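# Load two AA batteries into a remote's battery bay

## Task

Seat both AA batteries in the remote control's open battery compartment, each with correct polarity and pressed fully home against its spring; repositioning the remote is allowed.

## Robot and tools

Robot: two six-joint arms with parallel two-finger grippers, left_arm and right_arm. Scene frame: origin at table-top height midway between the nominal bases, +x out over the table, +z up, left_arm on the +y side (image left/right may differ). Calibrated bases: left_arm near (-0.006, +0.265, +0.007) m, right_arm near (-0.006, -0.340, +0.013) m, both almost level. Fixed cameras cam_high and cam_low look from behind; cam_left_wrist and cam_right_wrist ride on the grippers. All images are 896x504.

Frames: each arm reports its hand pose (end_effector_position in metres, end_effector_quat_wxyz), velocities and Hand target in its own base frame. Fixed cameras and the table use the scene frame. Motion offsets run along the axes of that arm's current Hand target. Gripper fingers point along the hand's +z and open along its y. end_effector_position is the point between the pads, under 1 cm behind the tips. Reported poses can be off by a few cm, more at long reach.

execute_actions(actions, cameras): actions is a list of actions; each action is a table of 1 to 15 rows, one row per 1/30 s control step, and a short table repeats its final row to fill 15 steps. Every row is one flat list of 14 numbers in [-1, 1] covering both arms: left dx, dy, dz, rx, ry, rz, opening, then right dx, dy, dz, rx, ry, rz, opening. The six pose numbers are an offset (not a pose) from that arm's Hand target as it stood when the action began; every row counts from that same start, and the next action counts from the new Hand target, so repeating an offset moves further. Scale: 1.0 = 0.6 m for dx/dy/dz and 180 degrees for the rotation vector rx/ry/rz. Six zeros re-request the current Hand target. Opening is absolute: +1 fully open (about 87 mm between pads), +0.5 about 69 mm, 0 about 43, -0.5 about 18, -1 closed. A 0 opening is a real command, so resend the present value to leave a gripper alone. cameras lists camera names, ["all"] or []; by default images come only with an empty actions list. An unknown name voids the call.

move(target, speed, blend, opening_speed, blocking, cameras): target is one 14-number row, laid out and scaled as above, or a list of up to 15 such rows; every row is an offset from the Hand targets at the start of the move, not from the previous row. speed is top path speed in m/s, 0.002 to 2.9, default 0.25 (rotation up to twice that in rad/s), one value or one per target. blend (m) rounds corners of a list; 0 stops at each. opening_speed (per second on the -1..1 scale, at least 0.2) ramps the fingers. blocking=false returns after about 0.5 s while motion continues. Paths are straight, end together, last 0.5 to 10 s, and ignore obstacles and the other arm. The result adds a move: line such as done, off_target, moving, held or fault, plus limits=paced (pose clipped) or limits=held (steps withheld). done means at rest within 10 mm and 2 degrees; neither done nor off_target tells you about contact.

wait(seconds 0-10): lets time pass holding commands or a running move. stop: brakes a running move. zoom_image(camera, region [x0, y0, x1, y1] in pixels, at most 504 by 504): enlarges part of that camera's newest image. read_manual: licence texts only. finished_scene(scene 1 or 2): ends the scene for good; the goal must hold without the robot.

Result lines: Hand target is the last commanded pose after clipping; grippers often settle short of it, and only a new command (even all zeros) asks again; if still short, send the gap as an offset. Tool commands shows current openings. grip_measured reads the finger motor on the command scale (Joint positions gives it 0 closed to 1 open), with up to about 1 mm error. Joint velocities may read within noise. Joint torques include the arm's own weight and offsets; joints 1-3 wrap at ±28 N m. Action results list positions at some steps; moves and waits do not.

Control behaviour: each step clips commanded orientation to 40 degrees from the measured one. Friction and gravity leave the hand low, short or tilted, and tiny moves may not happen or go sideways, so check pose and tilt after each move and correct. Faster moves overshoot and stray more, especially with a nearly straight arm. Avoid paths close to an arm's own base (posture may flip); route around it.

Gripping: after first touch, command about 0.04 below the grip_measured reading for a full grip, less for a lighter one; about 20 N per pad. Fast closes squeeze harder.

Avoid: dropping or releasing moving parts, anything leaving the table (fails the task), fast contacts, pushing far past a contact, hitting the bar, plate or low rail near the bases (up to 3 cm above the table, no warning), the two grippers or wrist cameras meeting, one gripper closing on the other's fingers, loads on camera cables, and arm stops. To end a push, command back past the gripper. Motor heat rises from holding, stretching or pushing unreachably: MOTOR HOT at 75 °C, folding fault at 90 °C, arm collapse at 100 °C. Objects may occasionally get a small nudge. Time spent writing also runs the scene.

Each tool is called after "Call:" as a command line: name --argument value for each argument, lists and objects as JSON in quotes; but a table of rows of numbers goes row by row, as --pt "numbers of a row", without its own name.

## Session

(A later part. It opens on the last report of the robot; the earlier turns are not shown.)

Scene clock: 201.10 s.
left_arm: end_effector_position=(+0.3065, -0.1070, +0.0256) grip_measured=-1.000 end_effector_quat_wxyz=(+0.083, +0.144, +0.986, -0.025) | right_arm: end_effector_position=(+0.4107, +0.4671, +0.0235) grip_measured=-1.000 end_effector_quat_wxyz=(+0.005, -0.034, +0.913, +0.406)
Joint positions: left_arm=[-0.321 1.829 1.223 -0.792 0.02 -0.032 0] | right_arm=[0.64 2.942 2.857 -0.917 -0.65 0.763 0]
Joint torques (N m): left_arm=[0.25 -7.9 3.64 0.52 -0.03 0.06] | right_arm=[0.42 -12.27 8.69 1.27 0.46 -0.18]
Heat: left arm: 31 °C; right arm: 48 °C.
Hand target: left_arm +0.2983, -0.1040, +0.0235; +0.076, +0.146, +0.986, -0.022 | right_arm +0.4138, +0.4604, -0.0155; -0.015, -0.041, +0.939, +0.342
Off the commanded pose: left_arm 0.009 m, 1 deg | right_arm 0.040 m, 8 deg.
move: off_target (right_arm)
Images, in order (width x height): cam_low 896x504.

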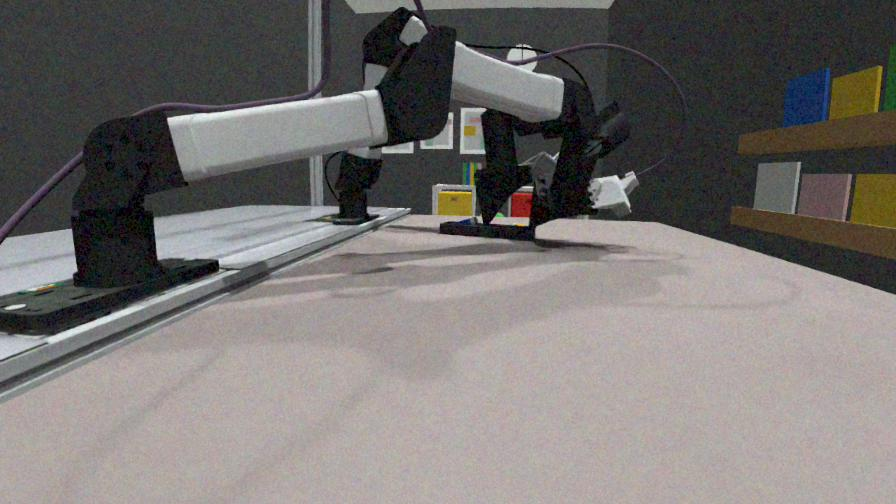

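Call:
move --pt "0.004 0.0 -0.022 0 0 0 -1 0 0 0 0 0 0 -1" --pt "0.018 0.0 -0.012 0 0 0 -1 0 0 0 0 0 0 -1" --speed 0.08 --cameras '["cam_low"]'

Call:
zoom_image --camera "cam_low" --region '[430, 200, 550, 245]'

Scene clock: 202.60 s.
left_arm: end_effector_position=(+0.2934, -0.1027, +0.0256) grip_measured=-1.000 end_effector_quat_wxyz=(+0.076, +0.144, +0.986, -0.024) | right_arm: end_effector_position=(+0.4108, +0.4671, +0.0235) grip_measured=-1.000 end_effector_quat_wxyz=(+0.005, -0.034, +0.913, +0.406)
Joint positions: left_arm=[-0.321 1.792 1.176 -0.797 0.02 -0.032 0] | right_arm=[0.64 2.942 2.857 -0.916 -0.65 0.763 0]
Joint torques (N m): left_arm=[0.18 -8.59 4.27 0.44 -0.03 0.05] | right_arm=[0.4 -12.29 8.66 1.27 0.46 -0.17]
Heat: left arm: 31 °C; right arm: 48 °C.
Hand target: left_arm +0.2870, -0.1004, +0.0289; +0.076, +0.146, +0.986, -0.022 | right_arm +0.4138, +0.4604, -0.0155; -0.015, -0.041, +0.939, +0.342
Off the commanded pose: left_arm 0.007 m, 0 deg | right_arm 0.040 m, 8 deg.
move: off_target (right_arm)
Images, in order (width x height): cam_low 896x504.

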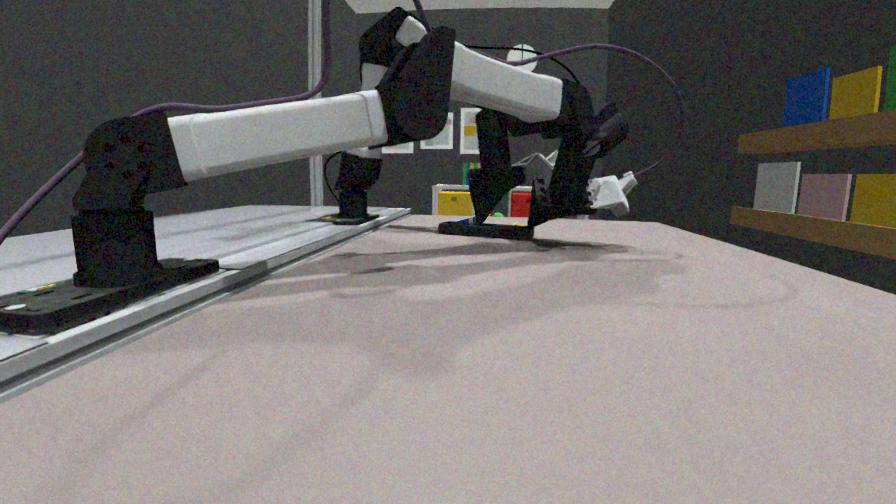

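Scaled by 4.200 from the camera's 896x504 image, which has a finer 1280x720 frame.

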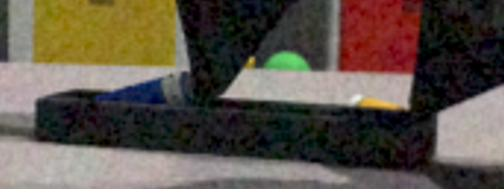

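Call:
move --pt "0.008 0.0 -0.01 0 0 0 -1 0 0 0 0 0 0 -1" --speed 0.08 --cameras '["cam_low","cam_left_wrist"]'

Call:
zoom_image --camera "cam_low" --region '[430, 200, 550, 245]'

Call:
zoom_image --camera "cam_left_wrist" --region '[340, 180, 560, 400]'

Scene clock: 203.50 s.
left_arm: end_effector_position=(+0.2915, -0.1020, +0.0283) grip_measured=-1.000 end_effector_quat_wxyz=(+0.082, +0.144, +0.986, -0.025) | right_arm: end_effector_position=(+0.4101, +0.4677, +0.0235) grip_measured=-1.000 end_effector_quat_wxyz=(+0.005, -0.034, +0.913, +0.406)
Joint positions: left_arm=[-0.321 1.771 1.162 -0.792 0.02 -0.032 0] | right_arm=[0.642 2.942 2.857 -0.916 -0.65 0.763 0]
Joint torques (N m): left_arm=[0.16 -8.92 4.67 0.22 -0.03 0.04] | right_arm=[0.25 -12.27 8.68 1.27 0.46 -0.18]
Heat: left arm: 31 °C; right arm: 48 °C.
Hand target: left_arm +0.2817, -0.0987, +0.0341; +0.076, +0.146, +0.986, -0.022 | right_arm +0.4139, +0.4603, -0.0155; -0.015, -0.041, +0.939, +0.342
Off the commanded pose: left_arm 0.012 m, 1 deg | right_arm 0.040 m, 8 deg.
move: off_target (left_arm, right_arm)
camera_calibration:
cam_left_wrist: T_world_to_cam=[[-0.266002, -0.963116, 0.0406238, -0.0252485], [-0.729824, 0.228742, 0.644232, 0.239903], [-0.629762, 0.141719, -0.763751, 0.365692], [0, 0, 0, 1]] pos_world=[0.39867, -0.131019, 0.125771]
Images, in order (width x height): cam_low 896x504, cam_left_wrist 896x504.

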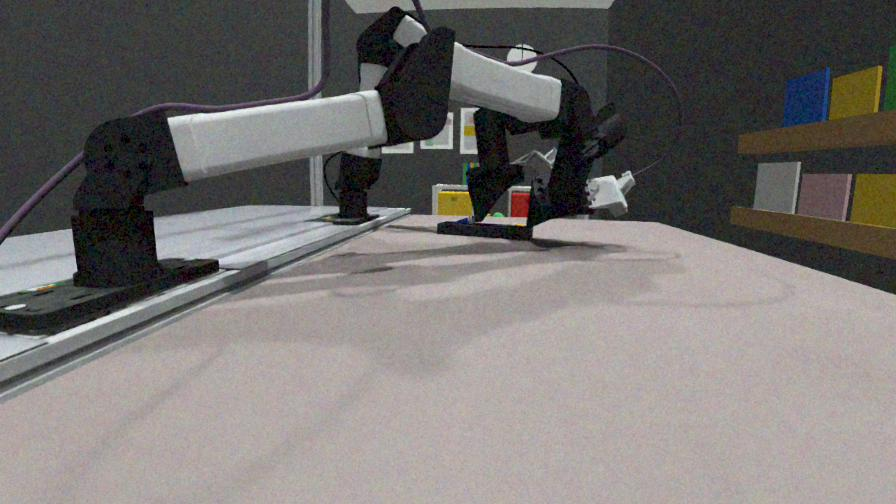

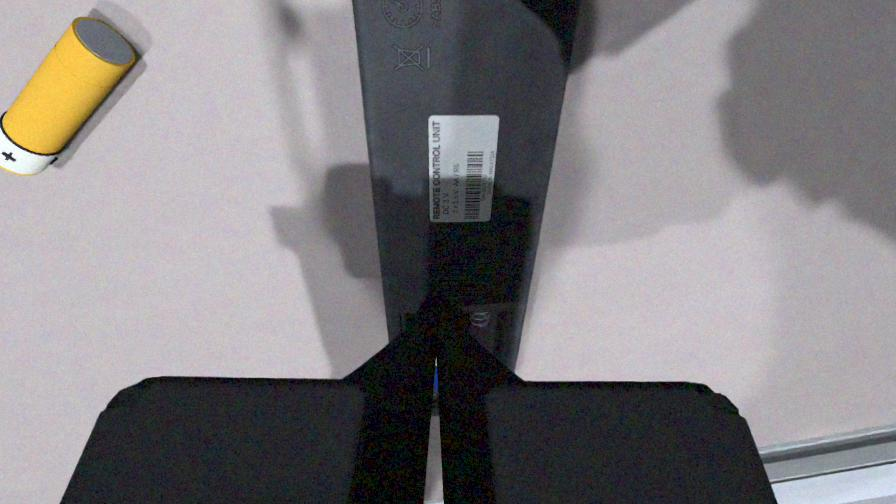

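Scaled by 4.200 from the camera's 896x504 image, which has a finer 1280x720 frame.

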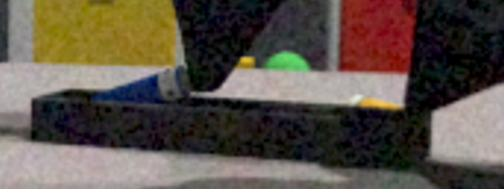

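Scaled by 2.291 from the camera's 896x504 image, which has a finer 1280x720 frame.

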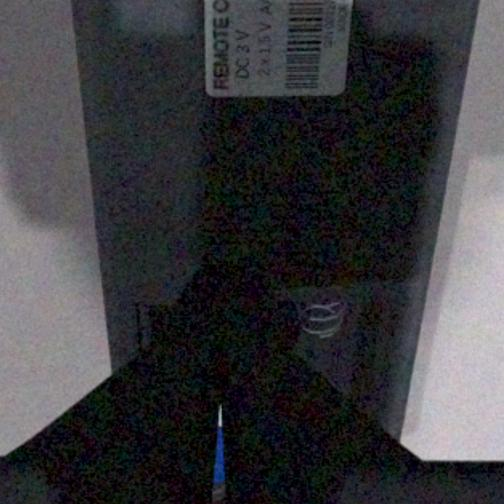

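Call:
move --pt "0.015 0.0 -0.004 0 -0.03 0 -1 0 0 0 0 0 0 -1" --pt "0.028 0.0 0.02 0 -0.03 0 -1 0 0 0 0 0 0 -1" --speed 0.08 --cameras '["cam_low","cam_left_wrist"]'

Call:
zoom_image --camera "cam_low" --region '[430, 200, 550, 245]'

Call:
zoom_image --camera "cam_left_wrist" --region '[340, 180, 560, 400]'

Scene clock: 205.10 s.
left_arm: end_effector_position=(+0.2852, -0.0999, +0.0257) grip_measured=-1.000 end_effector_quat_wxyz=(+0.147, +0.144, +0.978, -0.036) | right_arm: end_effector_position=(+0.4072, +0.4702, +0.0235) grip_measured=-1.000 end_effector_quat_wxyz=(+0.004, -0.037, +0.913, +0.406)
Joint positions: left_arm=[-0.321 1.631 0.98 -0.615 0.02 -0.032 0] | right_arm=[0.648 2.942 2.857 -0.916 -0.65 0.763 0]
Joint torques (N m): left_arm=[-0.13 -6.26 3.49 0.42 -0.07 -0.01] | right_arm=[-0.38 -12.27 8.7 1.26 0.46 -0.17]
Heat: left arm: 31 °C; right arm: 48 °C.
Hand target: left_arm +0.2676, -0.0947, +0.0197; +0.123, +0.145, +0.981, -0.029 | right_arm +0.4139, +0.4602, -0.0155; -0.015, -0.041, +0.939, +0.342
Off the commanded pose: left_arm 0.019 m, 3 deg | right_arm 0.041 m, 8 deg.
move: off_target (left_arm, right_arm)
camera_calibration:
cam_left_wrist: T_world_to_cam=[[-0.271635, -0.961242, 0.0471964, -0.0231669], [-0.805287, 0.253871, 0.535782, 0.26332], [-0.526998, 0.10753, -0.843036, 0.32882], [0, 0, 0, 1]] pos_world=[0.379043, -0.124476, 0.137218]
Images, in order (width x height): cam_low 896x504, cam_left_wrist 896x504.

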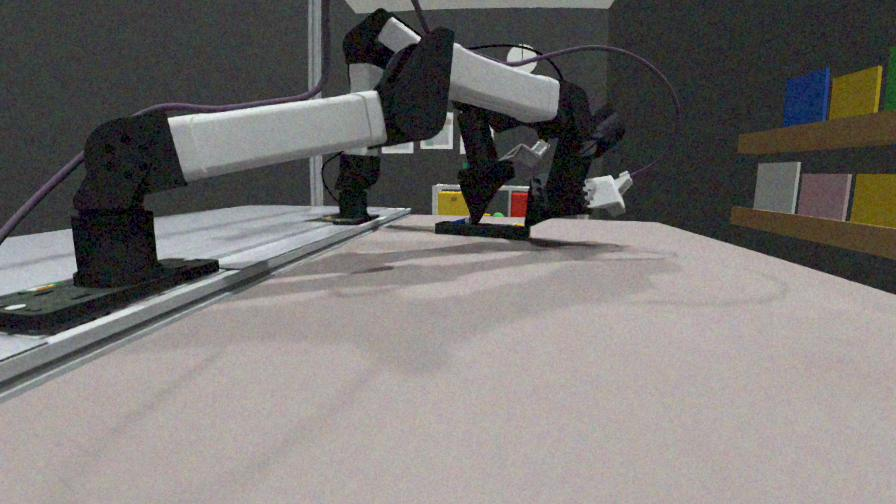

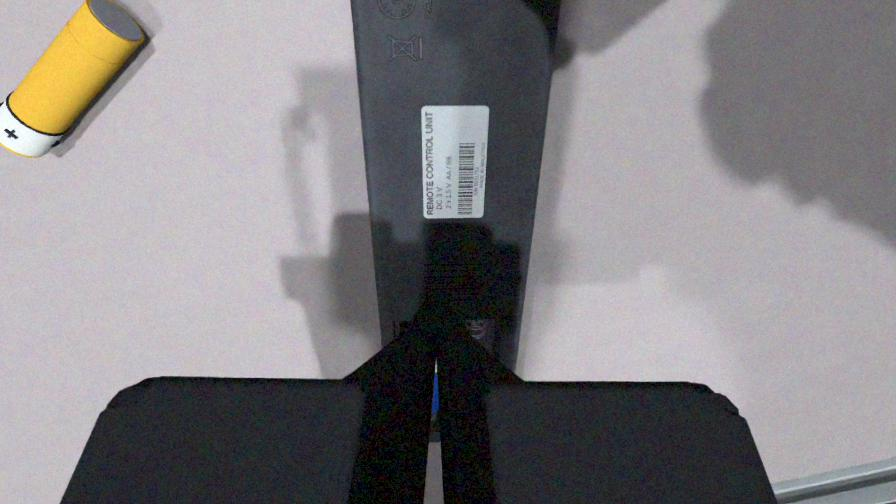

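Scaled by 4.200 from the camera's 896x504 image, which has a finer 1280x720 frame.

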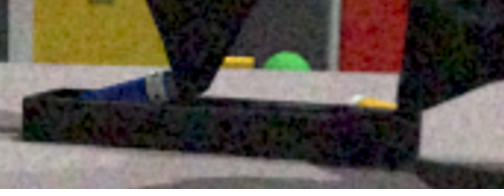

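Scaled by 2.291 from the camera's 896x504 image, which has a finer 1280x720 frame.

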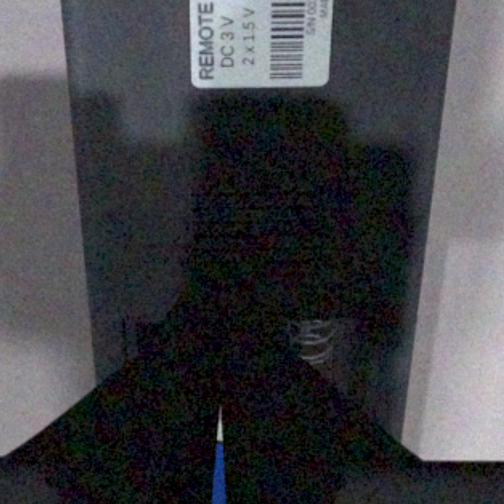

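Call:
move --pt "0.005 0.0 -0.024 0 0 0 -1 0 0 0 0 0 0 -1" --speed 0.05 --cameras '["cam_low"]'

Call:
zoom_image --camera "cam_low" --region '[430, 200, 550, 245]'

Scene clock: 206.23 s.
left_arm: end_effector_position=(+0.2832, -0.0993, +0.0333) grip_measured=-1.000 end_effector_quat_wxyz=(+0.153, +0.144, +0.977, -0.037) | right_arm: end_effector_position=(+0.4072, +0.4702, +0.0235) grip_measured=-1.000 end_effector_quat_wxyz=(+0.004, -0.037, +0.913, +0.406)
Joint positions: left_arm=[-0.321 1.602 0.98 -0.634 0.02 -0.032 0] | right_arm=[0.648 2.942 2.857 -0.916 -0.65 0.763 0]
Joint torques (N m): left_arm=[-0.08 -7.16 4.57 0.06 -0.06 -0.01] | right_arm=[-0.39 -12.27 8.69 1.27 0.46 -0.17]
Heat: left arm: 31 °C; right arm: 48 °C.
Hand target: left_arm +0.2615, -0.0925, +0.0329; +0.123, +0.145, +0.981, -0.029 | right_arm +0.4140, +0.4602, -0.0155; -0.015, -0.041, +0.939, +0.342
Off the commanded pose: left_arm 0.023 m, 4 deg | right_arm 0.041 m, 8 deg.
move: off_target (left_arm, right_arm)
Images, in order (width x height): cam_low 896x504.

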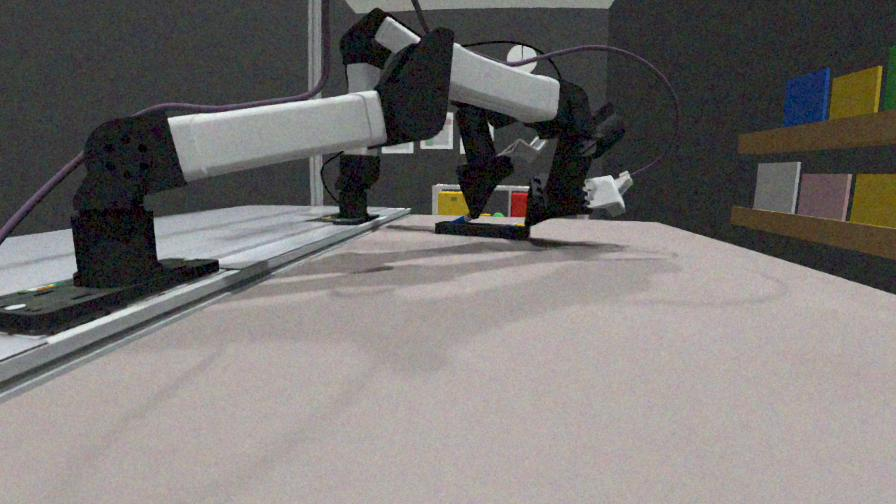

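Scaled by 4.200 from the camera's 896x504 image, which has a finer 1280x720 frame.

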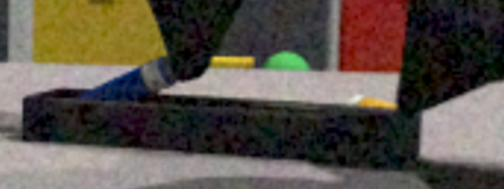

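Call:
move --pt "-0.055 0.0 -0.01 0 0.015 0 -1 0 0 0 0 0 0 -1" --speed 0.06 --cameras '["cam_low"]'

Call:
zoom_image --camera "cam_low" --region '[430, 200, 550, 245]'

Scene clock: 207.67 s.
left_arm: end_effector_position=(+0.2816, -0.0988, +0.0415) grip_measured=-1.000 end_effector_quat_wxyz=(+0.092, +0.144, +0.985, -0.027) | right_arm: end_effector_position=(+0.4067, +0.4707, +0.0235) grip_measured=-1.000 end_effector_quat_wxyz=(+0.004, -0.038, +0.913, +0.406)
Joint positions: left_arm=[-0.321 1.697 1.13 -0.813 0.02 -0.032 0] | right_arm=[0.649 2.942 2.857 -0.916 -0.65 0.763 0]
Joint torques (N m): left_arm=[0.27 -4.92 9.96 0.48 -0.04 0.05] | right_arm=[-0.49 -12.27 8.69 1.26 0.46 -0.17]
Heat: left arm: 31 °C; right arm: 48 °C.
Hand target: left_arm +0.2907, -0.1011, +0.0469; +0.100, +0.146, +0.984, -0.026 | right_arm +0.4140, +0.4603, -0.0155; -0.015, -0.041, +0.939, +0.342
Off the commanded pose: left_arm 0.011 m, 1 deg | right_arm 0.041 m, 8 deg.
move: off_target (left_arm, right_arm)
Images, in order (width x height): cam_low 896x504.

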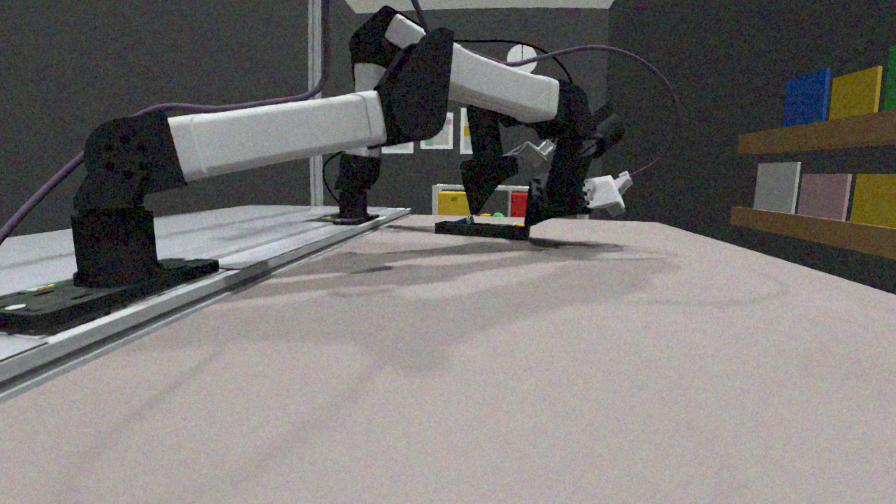

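Scaled by 4.200 from the camera's 896x504 image, which has a finer 1280x720 frame.

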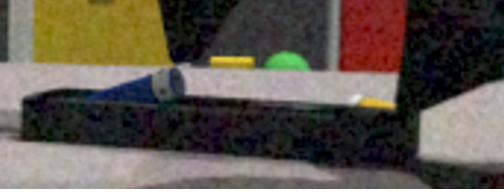

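Call:
move --pt "-0.02 0.0 -0.0 0 0.0 0 -1 0 0 0 0 0 0 -1" --speed 0.1 --cameras '["cam_left_wrist"]'

Call:
zoom_image --camera "cam_left_wrist" --region '[340, 180, 560, 400]'

Scene clock: 208.73 s.
left_arm: end_effector_position=(+0.2927, -0.1024, +0.0439) grip_measured=-1.000 end_effector_quat_wxyz=(+0.091, +0.144, +0.985, -0.027) | right_arm: end_effector_position=(+0.4067, +0.4707, +0.0235) grip_measured=-1.000 end_effector_quat_wxyz=(+0.004, -0.038, +0.913, +0.406)
Joint positions: left_arm=[-0.321 1.737 1.186 -0.83 0.02 -0.032 0] | right_arm=[0.649 2.942 2.857 -0.916 -0.65 0.763 0]
Joint torques (N m): left_arm=[0.35 -5.22 10.02 0.49 -0.05 0.06] | right_arm=[-0.49 -12.27 8.7 1.26 0.46 -0.17]
Heat: left arm: 31 °C; right arm: 48 °C.
Hand target: left_arm +0.3018, -0.1045, +0.0492; +0.099, +0.146, +0.984, -0.026 | right_arm +0.4140, +0.4603, -0.0155; -0.015, -0.041, +0.939, +0.342
Off the commanded pose: left_arm 0.011 m, 1 deg | right_arm 0.041 m, 8 deg.
move: off_target (left_arm, right_arm)
camera_calibration:
cam_left_wrist: T_world_to_cam=[[-0.266784, -0.962859, 0.0415854, -0.0257311], [-0.742011, 0.232745, 0.628688, 0.235538], [-0.615017, 0.136867, -0.776545, 0.374208], [0, 0, 0, 1]] pos_world=[0.398051, -0.130812, 0.143579]
Images, in order (width x height): cam_left_wrist 896x504.

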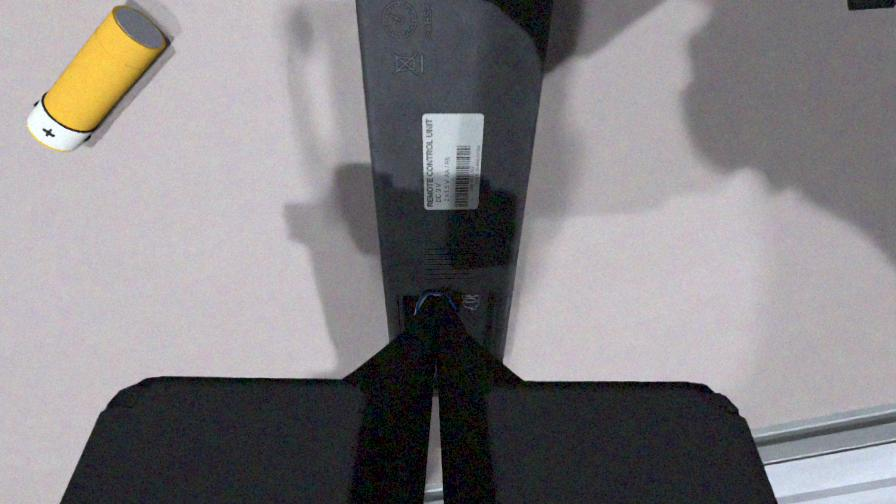

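Scaled by 2.291 from the camera's 896x504 image, which has a finer 1280x720 frame.

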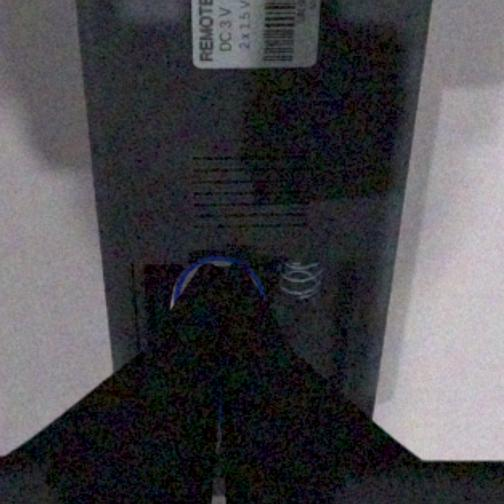

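Outward ~8 mm more, then down to z≈.037.

Call:
move --pt "-0.016 0.0 0 0 0.0 0 -1 0 0 0 0 0 0 -1" --pt "-0.012 0.0 0.027 0 0.0 0 -1 0 0 0 0 0 0 -1" --speed 0.1 --cameras '["cam_low"]'

Call:
zoom_image --camera "cam_low" --region '[430, 200, 550, 245]'

Scene clock: 210.30 s.
left_arm: end_effector_position=(+0.3084, -0.1077, +0.0388) grip_measured=-1.000 end_effector_quat_wxyz=(+0.097, +0.144, +0.984, -0.027) | right_arm: end_effector_position=(+0.4067, +0.4707, +0.0235) grip_measured=-1.000 end_effector_quat_wxyz=(+0.004, -0.038, +0.913, +0.406)
Joint positions: left_arm=[-0.321 1.794 1.233 -0.81 0.02 -0.032 0] | right_arm=[0.649 2.942 2.857 -0.916 -0.65 0.763 0]
Joint torques (N m): left_arm=[0.31 -5.74 6.28 0.77 -0.03 0.05] | right_arm=[-0.49 -12.27 8.69 1.26 0.46 -0.17]
Heat: left arm: 32 °C; right arm: 48 °C.
Hand target: left_arm +0.3117, -0.1078, +0.0349; +0.100, +0.146, +0.984, -0.026 | right_arm +0.4140, +0.4603, -0.0155; -0.015, -0.041, +0.939, +0.342
Off the commanded pose: left_arm 0.005 m, 0 deg | right_arm 0.041 m, 8 deg.
move: off_target (right_arm)
Images, in order (width x height): cam_low 896x504.

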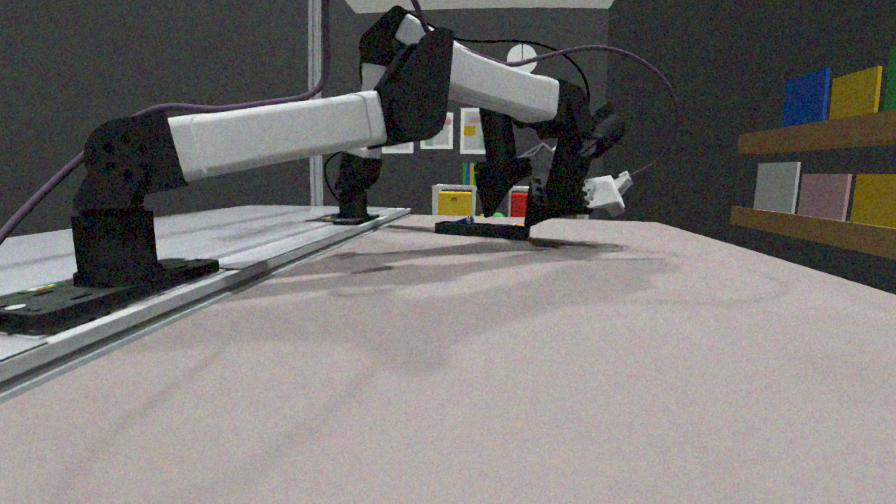

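Scaled by 4.200 from the camera's 896x504 image, which has a finer 1280x720 frame.

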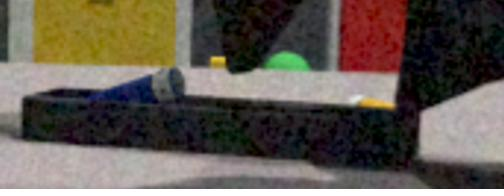

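Call:
move --pt "0.028 0.0 -0.012 0 0.0 0 -1 0 0 0 0 0 0 -1" --speed 0.08 --cameras '["cam_low"]'

Call:
zoom_image --camera "cam_low" --region '[430, 200, 550, 245]'

Scene clock: 211.23 s.
left_arm: end_effector_position=(+0.2924, -0.1023, +0.0309) grip_measured=-1.000 end_effector_quat_wxyz=(+0.081, +0.144, +0.986, -0.025) | right_arm: end_effector_position=(+0.4067, +0.4707, +0.0235) grip_measured=-1.000 end_effector_quat_wxyz=(+0.004, -0.038, +0.913, +0.406)
Joint positions: left_arm=[-0.321 1.772 1.174 -0.805 0.02 -0.032 0] | right_arm=[0.649 2.942 2.857 -0.916 -0.65 0.763 0]
Joint torques (N m): left_arm=[0.2 -9.11 5.29 0.67 -0.04 0.05] | right_arm=[-0.49 -12.27 8.7 1.26 0.46 -0.17]
Heat: left arm: 32 °C; right arm: 48 °C.
Hand target: left_arm +0.2946, -0.1025, +0.0385; +0.099, +0.146, +0.984, -0.026 | right_arm +0.4140, +0.4603, -0.0155; -0.015, -0.041, +0.939, +0.342
Off the commanded pose: left_arm 0.008 m, 2 deg | right_arm 0.041 m, 8 deg.
move: off_target (right_arm)
Images, in order (width x height): cam_low 896x504.

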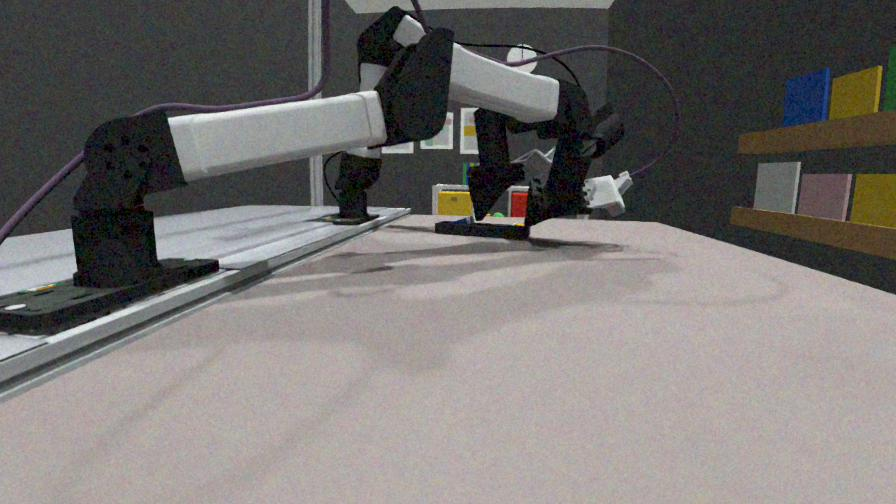

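Scaled by 4.200 from the camera's 896x504 image, which has a finer 1280x720 frame.

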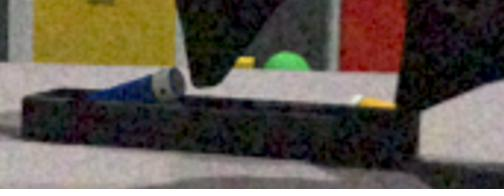

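Call:
move --pt "-0.006 0.0 -0.012 0 0.0 0 -1 0 0 0 0 0 0 -1" --pt "0.0 0.0 -0.01 0 0.0 0 -1 0 0 0 0 0 0 -1" --speed 0.06 --cameras '["cam_low"]'

Call:
zoom_image --camera "cam_low" --region '[430, 200, 550, 245]'

Scene clock: 212.43 s.
left_arm: end_effector_position=(+0.2913, -0.1019, +0.0346) grip_measured=-1.000 end_effector_quat_wxyz=(+0.083, +0.144, +0.986, -0.025) | right_arm: end_effector_position=(+0.4067, +0.4707, +0.0235) grip_measured=-1.000 end_effector_quat_wxyz=(+0.004, -0.038, +0.913, +0.406)
Joint positions: left_arm=[-0.321 1.759 1.174 -0.813 0.02 -0.032 0] | right_arm=[0.649 2.942 2.857 -0.916 -0.65 0.763 0]
Joint torques (N m): left_arm=[0.27 -8.94 6.28 0.52 -0.04 0.05] | right_arm=[-0.49 -12.27 8.68 1.26 0.46 -0.17]
Heat: left arm: 32 °C; right arm: 49 °C.
Hand target: left_arm +0.2935, -0.1020, +0.0444; +0.100, +0.146, +0.984, -0.026 | right_arm +0.4140, +0.4603, -0.0155; -0.015, -0.041, +0.939, +0.342
Off the commanded pose: left_arm 0.010 m, 2 deg | right_arm 0.041 m, 8 deg.
move: off_target (right_arm)
Images, in order (width x height): cam_low 896x504.

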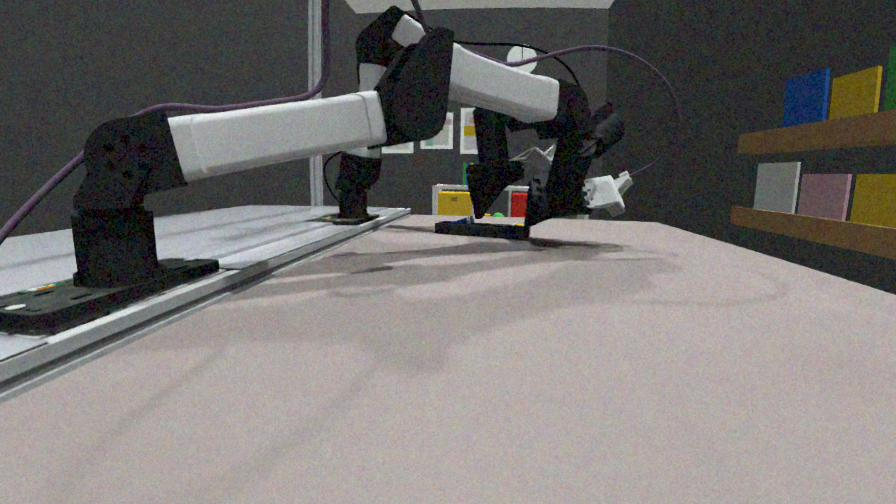

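Scaled by 4.200 from the camera's 896x504 image, which has a finer 1280x720 frame.

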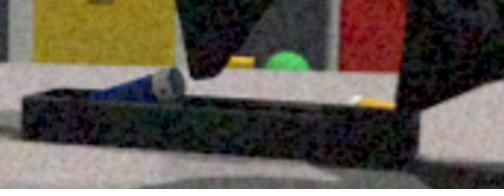

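Call:
move --pt "0.027 0.0 0.008 0 0.0 0 -1 0 0 0 0 0 0 -1" --speed 0.06 --cameras '["cam_low"]'

Call:
zoom_image --camera "cam_low" --region '[430, 200, 550, 245]'

Call:
move --pt "0.012 0.0 0.022 0 0.0 0 -1 0 0 0 0 0 0 -1" --speed 0.06 --cameras '["cam_low"]'

Call:
zoom_image --camera "cam_low" --region '[430, 200, 550, 245]'

Scene clock: 213.47 s.
left_arm: end_effector_position=(+0.2849, -0.0998, +0.0329) grip_measured=-1.000 end_effector_quat_wxyz=(+0.098, +0.144, +0.984, -0.028) | right_arm: end_effector_position=(+0.4067, +0.4707, +0.0235) grip_measured=-1.000 end_effector_quat_wxyz=(+0.004, -0.038, +0.913, +0.406)
Joint positions: left_arm=[-0.321 1.71 1.107 -0.766 0.02 -0.032 0] | right_arm=[0.649 2.942 2.857 -0.916 -0.65 0.763 0]
Joint torques (N m): left_arm=[0.13 -8.14 4.63 0.51 -0.04 0.03] | right_arm=[-0.5 -12.27 8.7 1.26 0.46 -0.17]
Heat: left arm: 32 °C; right arm: 49 °C.
Hand target: left_arm +0.2792, -0.0978, +0.0364; +0.100, +0.146, +0.984, -0.026 | right_arm +0.4140, +0.4603, -0.0155; -0.015, -0.041, +0.939, +0.342
Off the commanded pose: left_arm 0.007 m, 0 deg | right_arm 0.041 m, 8 deg.
move: off_target (right_arm)
Images, in order (width x height): cam_low 896x504.

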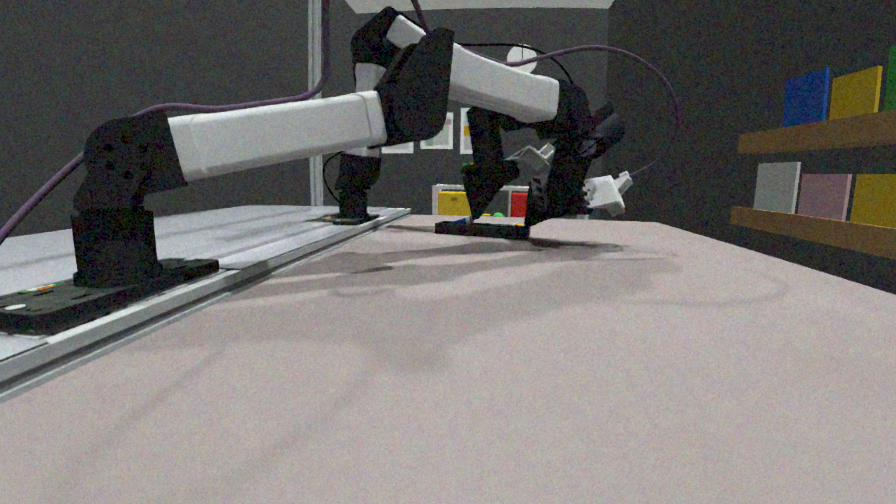

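Scaled by 4.200 from the camera's 896x504 image, which has a finer 1280x720 frame.

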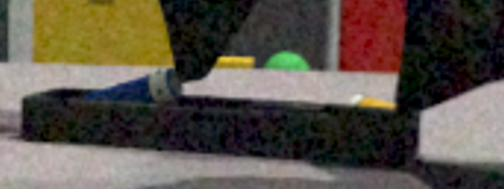

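Scene clock: 214.23 s.
left_arm: end_effector_position=(+0.2857, -0.1000, +0.0255) grip_measured=-1.000 end_effector_quat_wxyz=(+0.111, +0.144, +0.983, -0.030) | right_arm: end_effector_position=(+0.4067, +0.4707, +0.0235) grip_measured=-1.000 end_effector_quat_wxyz=(+0.004, -0.038, +0.913, +0.406)
Joint positions: left_arm=[-0.321 1.699 1.062 -0.705 0.02 -0.032 0] | right_arm=[0.649 2.942 2.857 -0.916 -0.65 0.763 0]
Joint torques (N m): left_arm=[0.03 -6.83 3.67 0.54 -0.04 0.02] | right_arm=[-0.49 -12.27 8.69 1.26 0.46 -0.17]
Heat: left arm: 31 °C; right arm: 49 °C.
Hand target: left_arm +0.2750, -0.0969, +0.0220; +0.100, +0.146, +0.984, -0.026 | right_arm +0.4140, +0.4603, -0.0155; -0.015, -0.041, +0.939, +0.342
Off the commanded pose: left_arm 0.012 m, 1 deg | right_arm 0.041 m, 8 deg.
move: off_target (left_arm, right_arm)
Images, in order (width x height): cam_low 896x504.

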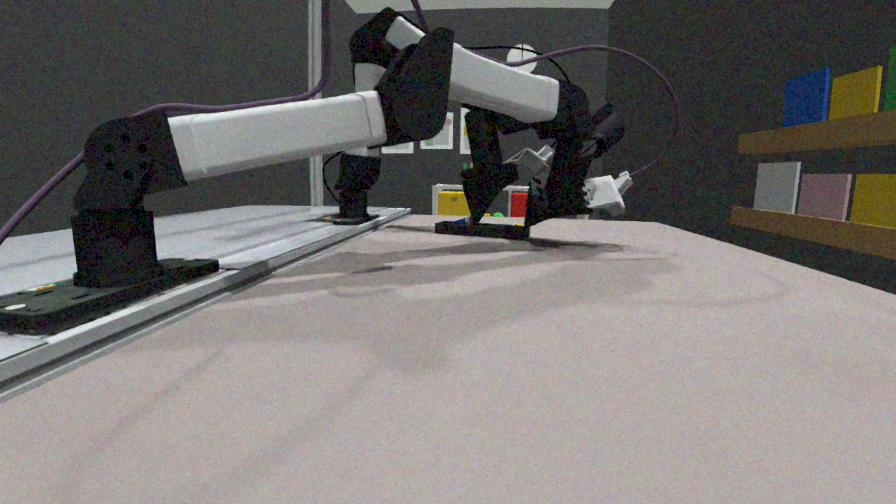

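Scaled by 4.200 from the camera's 896x504 image, which has a finer 1280x720 frame.

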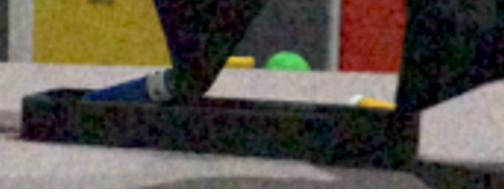

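Call:
move --pt "-0.02 0.0 -0.03 0 0 0 -0.4 0 0 0 0 0 0 -1" --pt "0.01 0.0 -0.04 0 0 0 -0.4 0 0 0 0 0 0 -1" --speed 0.1 --cameras '["cam_low","cam_left_wrist"]'

Call:
zoom_image --camera "cam_low" --region '[430, 200, 550, 245]'

Call:
zoom_image --camera "cam_left_wrist" --region '[340, 180, 560, 400]'

Scene clock: 217.30 s.
left_arm: end_effector_position=(+0.2684, -0.0956, +0.0403) grip_measured=-0.400 end_effector_quat_wxyz=(+0.095, +0.145, +0.984, -0.029) | right_arm: end_effector_position=(+0.4067, +0.4707, +0.0235) grip_measured=-1.000 end_effector_quat_wxyz=(+0.004, -0.038, +0.913, +0.406)
Joint positions: left_arm=[-0.323 1.642 1.063 -0.794 0.024 -0.033 0.3] | right_arm=[0.649 2.942 2.857 -0.916 -0.65 0.763 0]
Joint torques (N m): left_arm=[0.21 -7.58 5.18 0.51 -0.08 0.04] | right_arm=[-0.49 -12.29 8.7 1.26 0.45 -0.17]
Heat: left arm: 31 °C; right arm: 49 °C.
Hand target: left_arm +0.2648, -0.0933, +0.0443; +0.100, +0.146, +0.984, -0.026 | right_arm +0.4140, +0.4603, -0.0155; -0.015, -0.041, +0.939, +0.342
Off the commanded pose: left_arm 0.006 m, 1 deg | right_arm 0.041 m, 8 deg.
move: off_target (right_arm)
camera_calibration:
cam_left_wrist: T_world_to_cam=[[-0.268473, -0.962206, 0.0456197, -0.0251093], [-0.745709, 0.237579, 0.622475, 0.219898], [-0.609787, 0.133099, -0.781309, 0.353907], [0, 0, 0, 1]] pos_world=[0.373047, -0.123508, 0.140776]
Images, in order (width x height): cam_low 896x504, cam_left_wrist 896x504.

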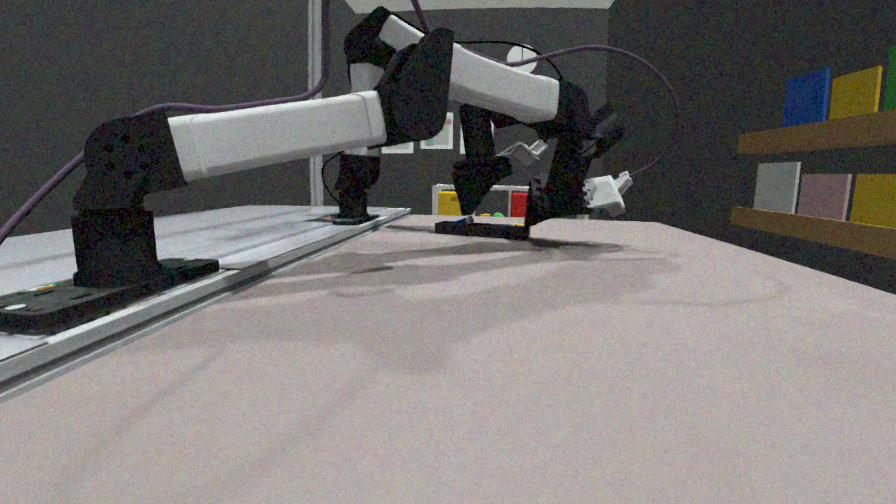

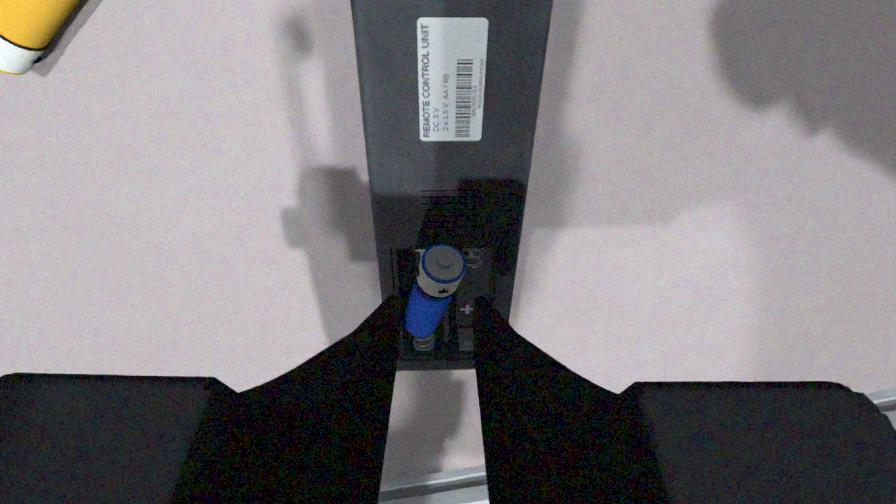

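Scaled by 4.200 from the camera's 896x504 image, which has a finer 1280x720 frame.

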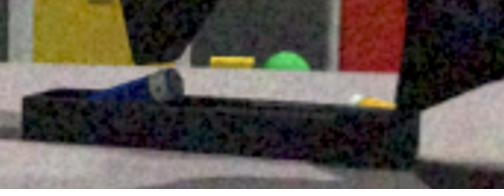

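Scaled by 2.291 from the camera's 896x504 image, which has a finer 1280x720 frame.

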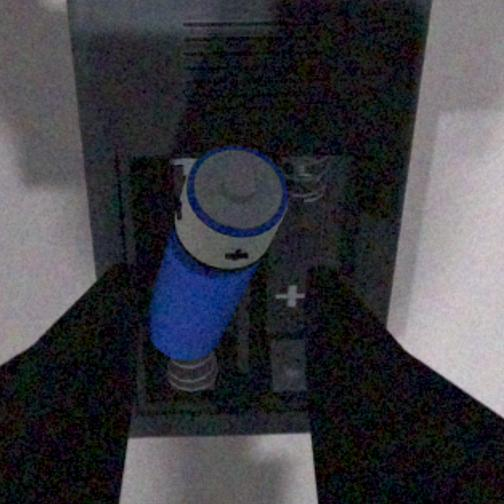

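Call:
move --pt "-0.008 0.018 -0.006 0 0.0 0 -0.3 0 0 0 0 0 0 -1" --pt "-0.011 0.014 0.004 0 0.0 0 -0.3 0 0 0 0 0 0 -1" --speed 0.1 --cameras '["cam_low","cam_left_wrist"]'

Call:
zoom_image --camera "cam_left_wrist" --region '[340, 180, 560, 400]'

Scene clock: 218.77 s.
left_arm: end_effector_position=(+0.2675, -0.0847, +0.0401) grip_measured=-0.300 end_effector_quat_wxyz=(+0.087, +0.143, +0.986, -0.025) | right_arm: end_effector_position=(+0.4067, +0.4707, +0.0235) grip_measured=-1.000 end_effector_quat_wxyz=(+0.004, -0.038, +0.913, +0.406)
Joint positions: left_arm=[-0.291 1.642 1.063 -0.811 0.024 -0.005 0.35] | right_arm=[0.649 2.942 2.857 -0.916 -0.65 0.763 0]
Joint torques (N m): left_arm=[0.02 -5.56 7.45 0.69 -0.02 0.04] | right_arm=[-0.5 -12.26 8.7 1.26 0.46 -0.18]
Heat: left arm: 32 °C; right arm: 49 °C.
Hand target: left_arm +0.2738, -0.0873, +0.0431; +0.099, +0.146, +0.984, -0.026 | right_arm +0.4140, +0.4603, -0.0155; -0.015, -0.041, +0.939, +0.342
Off the commanded pose: left_arm 0.008 m, 1 deg | right_arm 0.041 m, 8 deg.
move: off_target (right_arm)
camera_calibration:
cam_left_wrist: T_world_to_cam=[[-0.264066, -0.963684, 0.039776, -0.0159572], [-0.737719, 0.22837, 0.63531, 0.213276], [-0.621321, 0.13842, -0.771233, 0.354938], [0, 0, 0, 1]] pos_world=[0.373655, -0.113214, 0.138878]
Images, in order (width x height): cam_low 896x504, cam_left_wrist 896x504.

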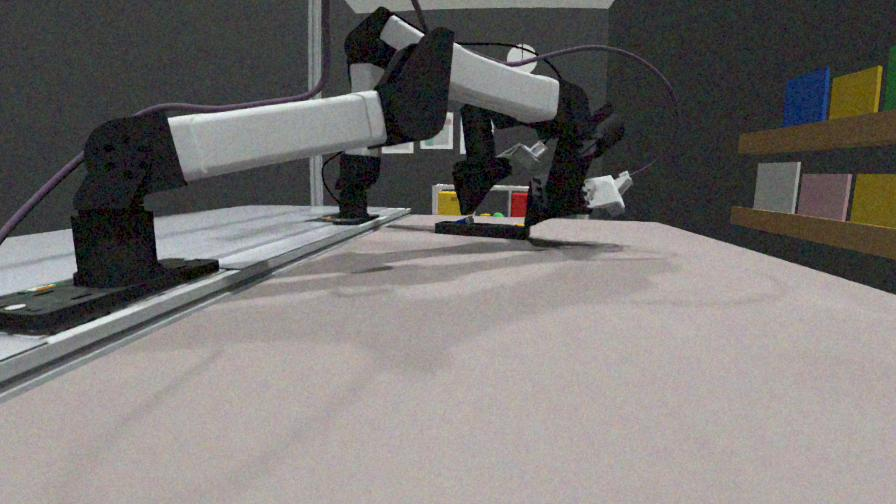

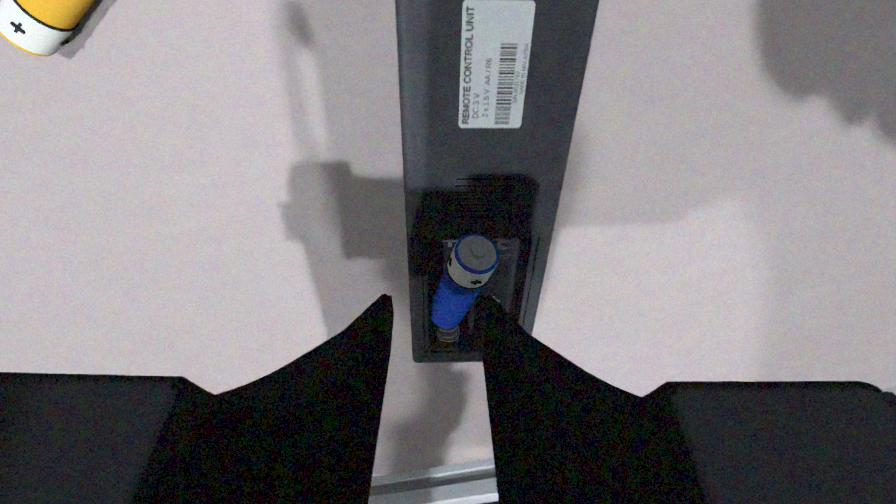

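Scaled by 2.291 from the camera's 896x504 image, which has a finer 1280x720 frame.

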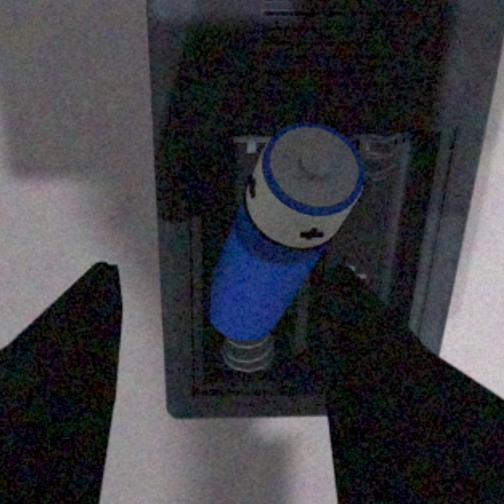

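Call:
move --pt "-0.012 -0.012 -0.004 0 0.0 0 -0.3 0 0 0 0 0 0 -1" --pt "-0.008 -0.006 0.016 0 0.0 0 -0.3 0 0 0 0 0 0 -1" --speed 0.1 --cameras '["cam_low","cam_left_wrist"]'

Call:
zoom_image --camera "cam_left_wrist" --region '[340, 180, 560, 400]'

Scene clock: 220.40 s.
left_arm: end_effector_position=(+0.2737, -0.0931, +0.0368) grip_measured=-0.300 end_effector_quat_wxyz=(+0.094, +0.147, +0.984, -0.028) | right_arm: end_effector_position=(+0.4067, +0.4707, +0.0235) grip_measured=-1.000 end_effector_quat_wxyz=(+0.004, -0.038, +0.913, +0.406)
Joint positions: left_arm=[-0.311 1.665 1.074 -0.785 0.024 -0.018 0.35] | right_arm=[0.649 2.942 2.857 -0.916 -0.65 0.763 0]
Joint torques (N m): left_arm=[0.55 -4.77 6.8 0.75 -0.04 0.04] | right_arm=[-0.47 -12.27 8.69 1.26 0.46 -0.17]
Heat: left arm: 32 °C; right arm: 49 °C.
Hand target: left_arm +0.2792, -0.0929, +0.0348; +0.100, +0.146, +0.984, -0.026 | right_arm +0.4140, +0.4603, -0.0155; -0.015, -0.041, +0.939, +0.342
Off the commanded pose: left_arm 0.006 m, 1 deg | right_arm 0.041 m, 8 deg.
move: off_target (right_arm)
camera_calibration:
cam_left_wrist: T_world_to_cam=[[-0.271361, -0.961536, 0.0425682, -0.0201664], [-0.743715, 0.237552, 0.624866, 0.224781], [-0.610944, 0.137906, -0.77957, 0.354784], [0, 0, 0, 1]] pos_world=[0.378454, -0.121715, 0.13698]
Images, in order (width x height): cam_low 896x504, cam_left_wrist 896x504.

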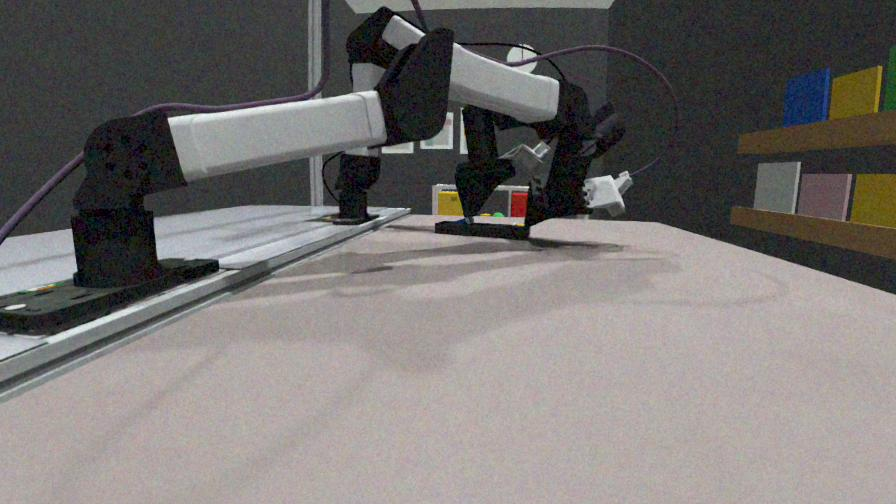

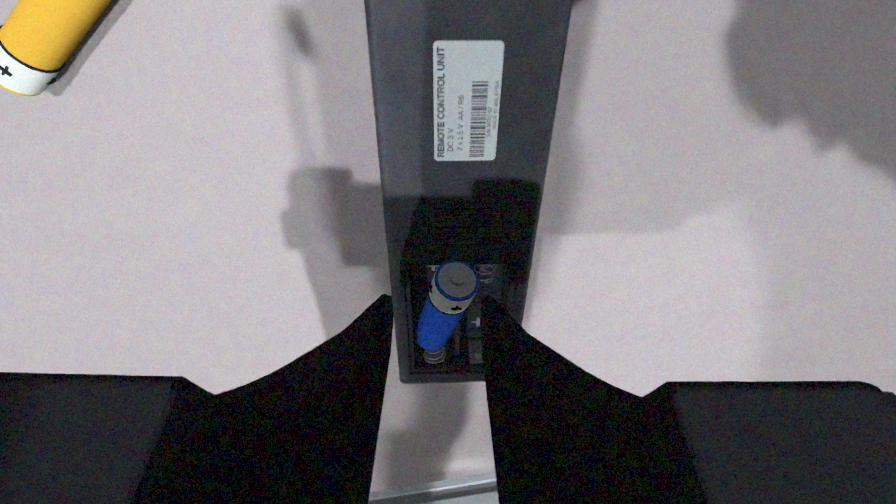

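Scaled by 2.291 from the camera's 896x504 image, which has a finer 1280x720 frame.

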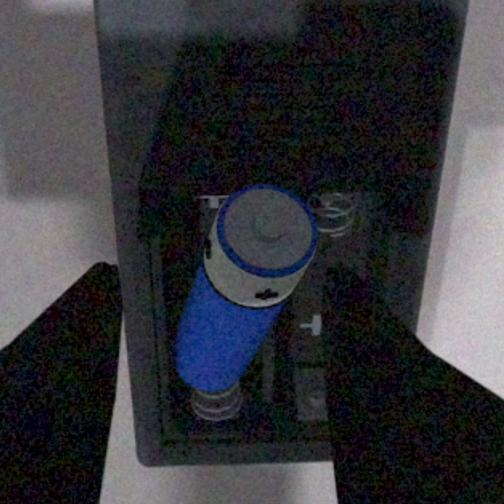

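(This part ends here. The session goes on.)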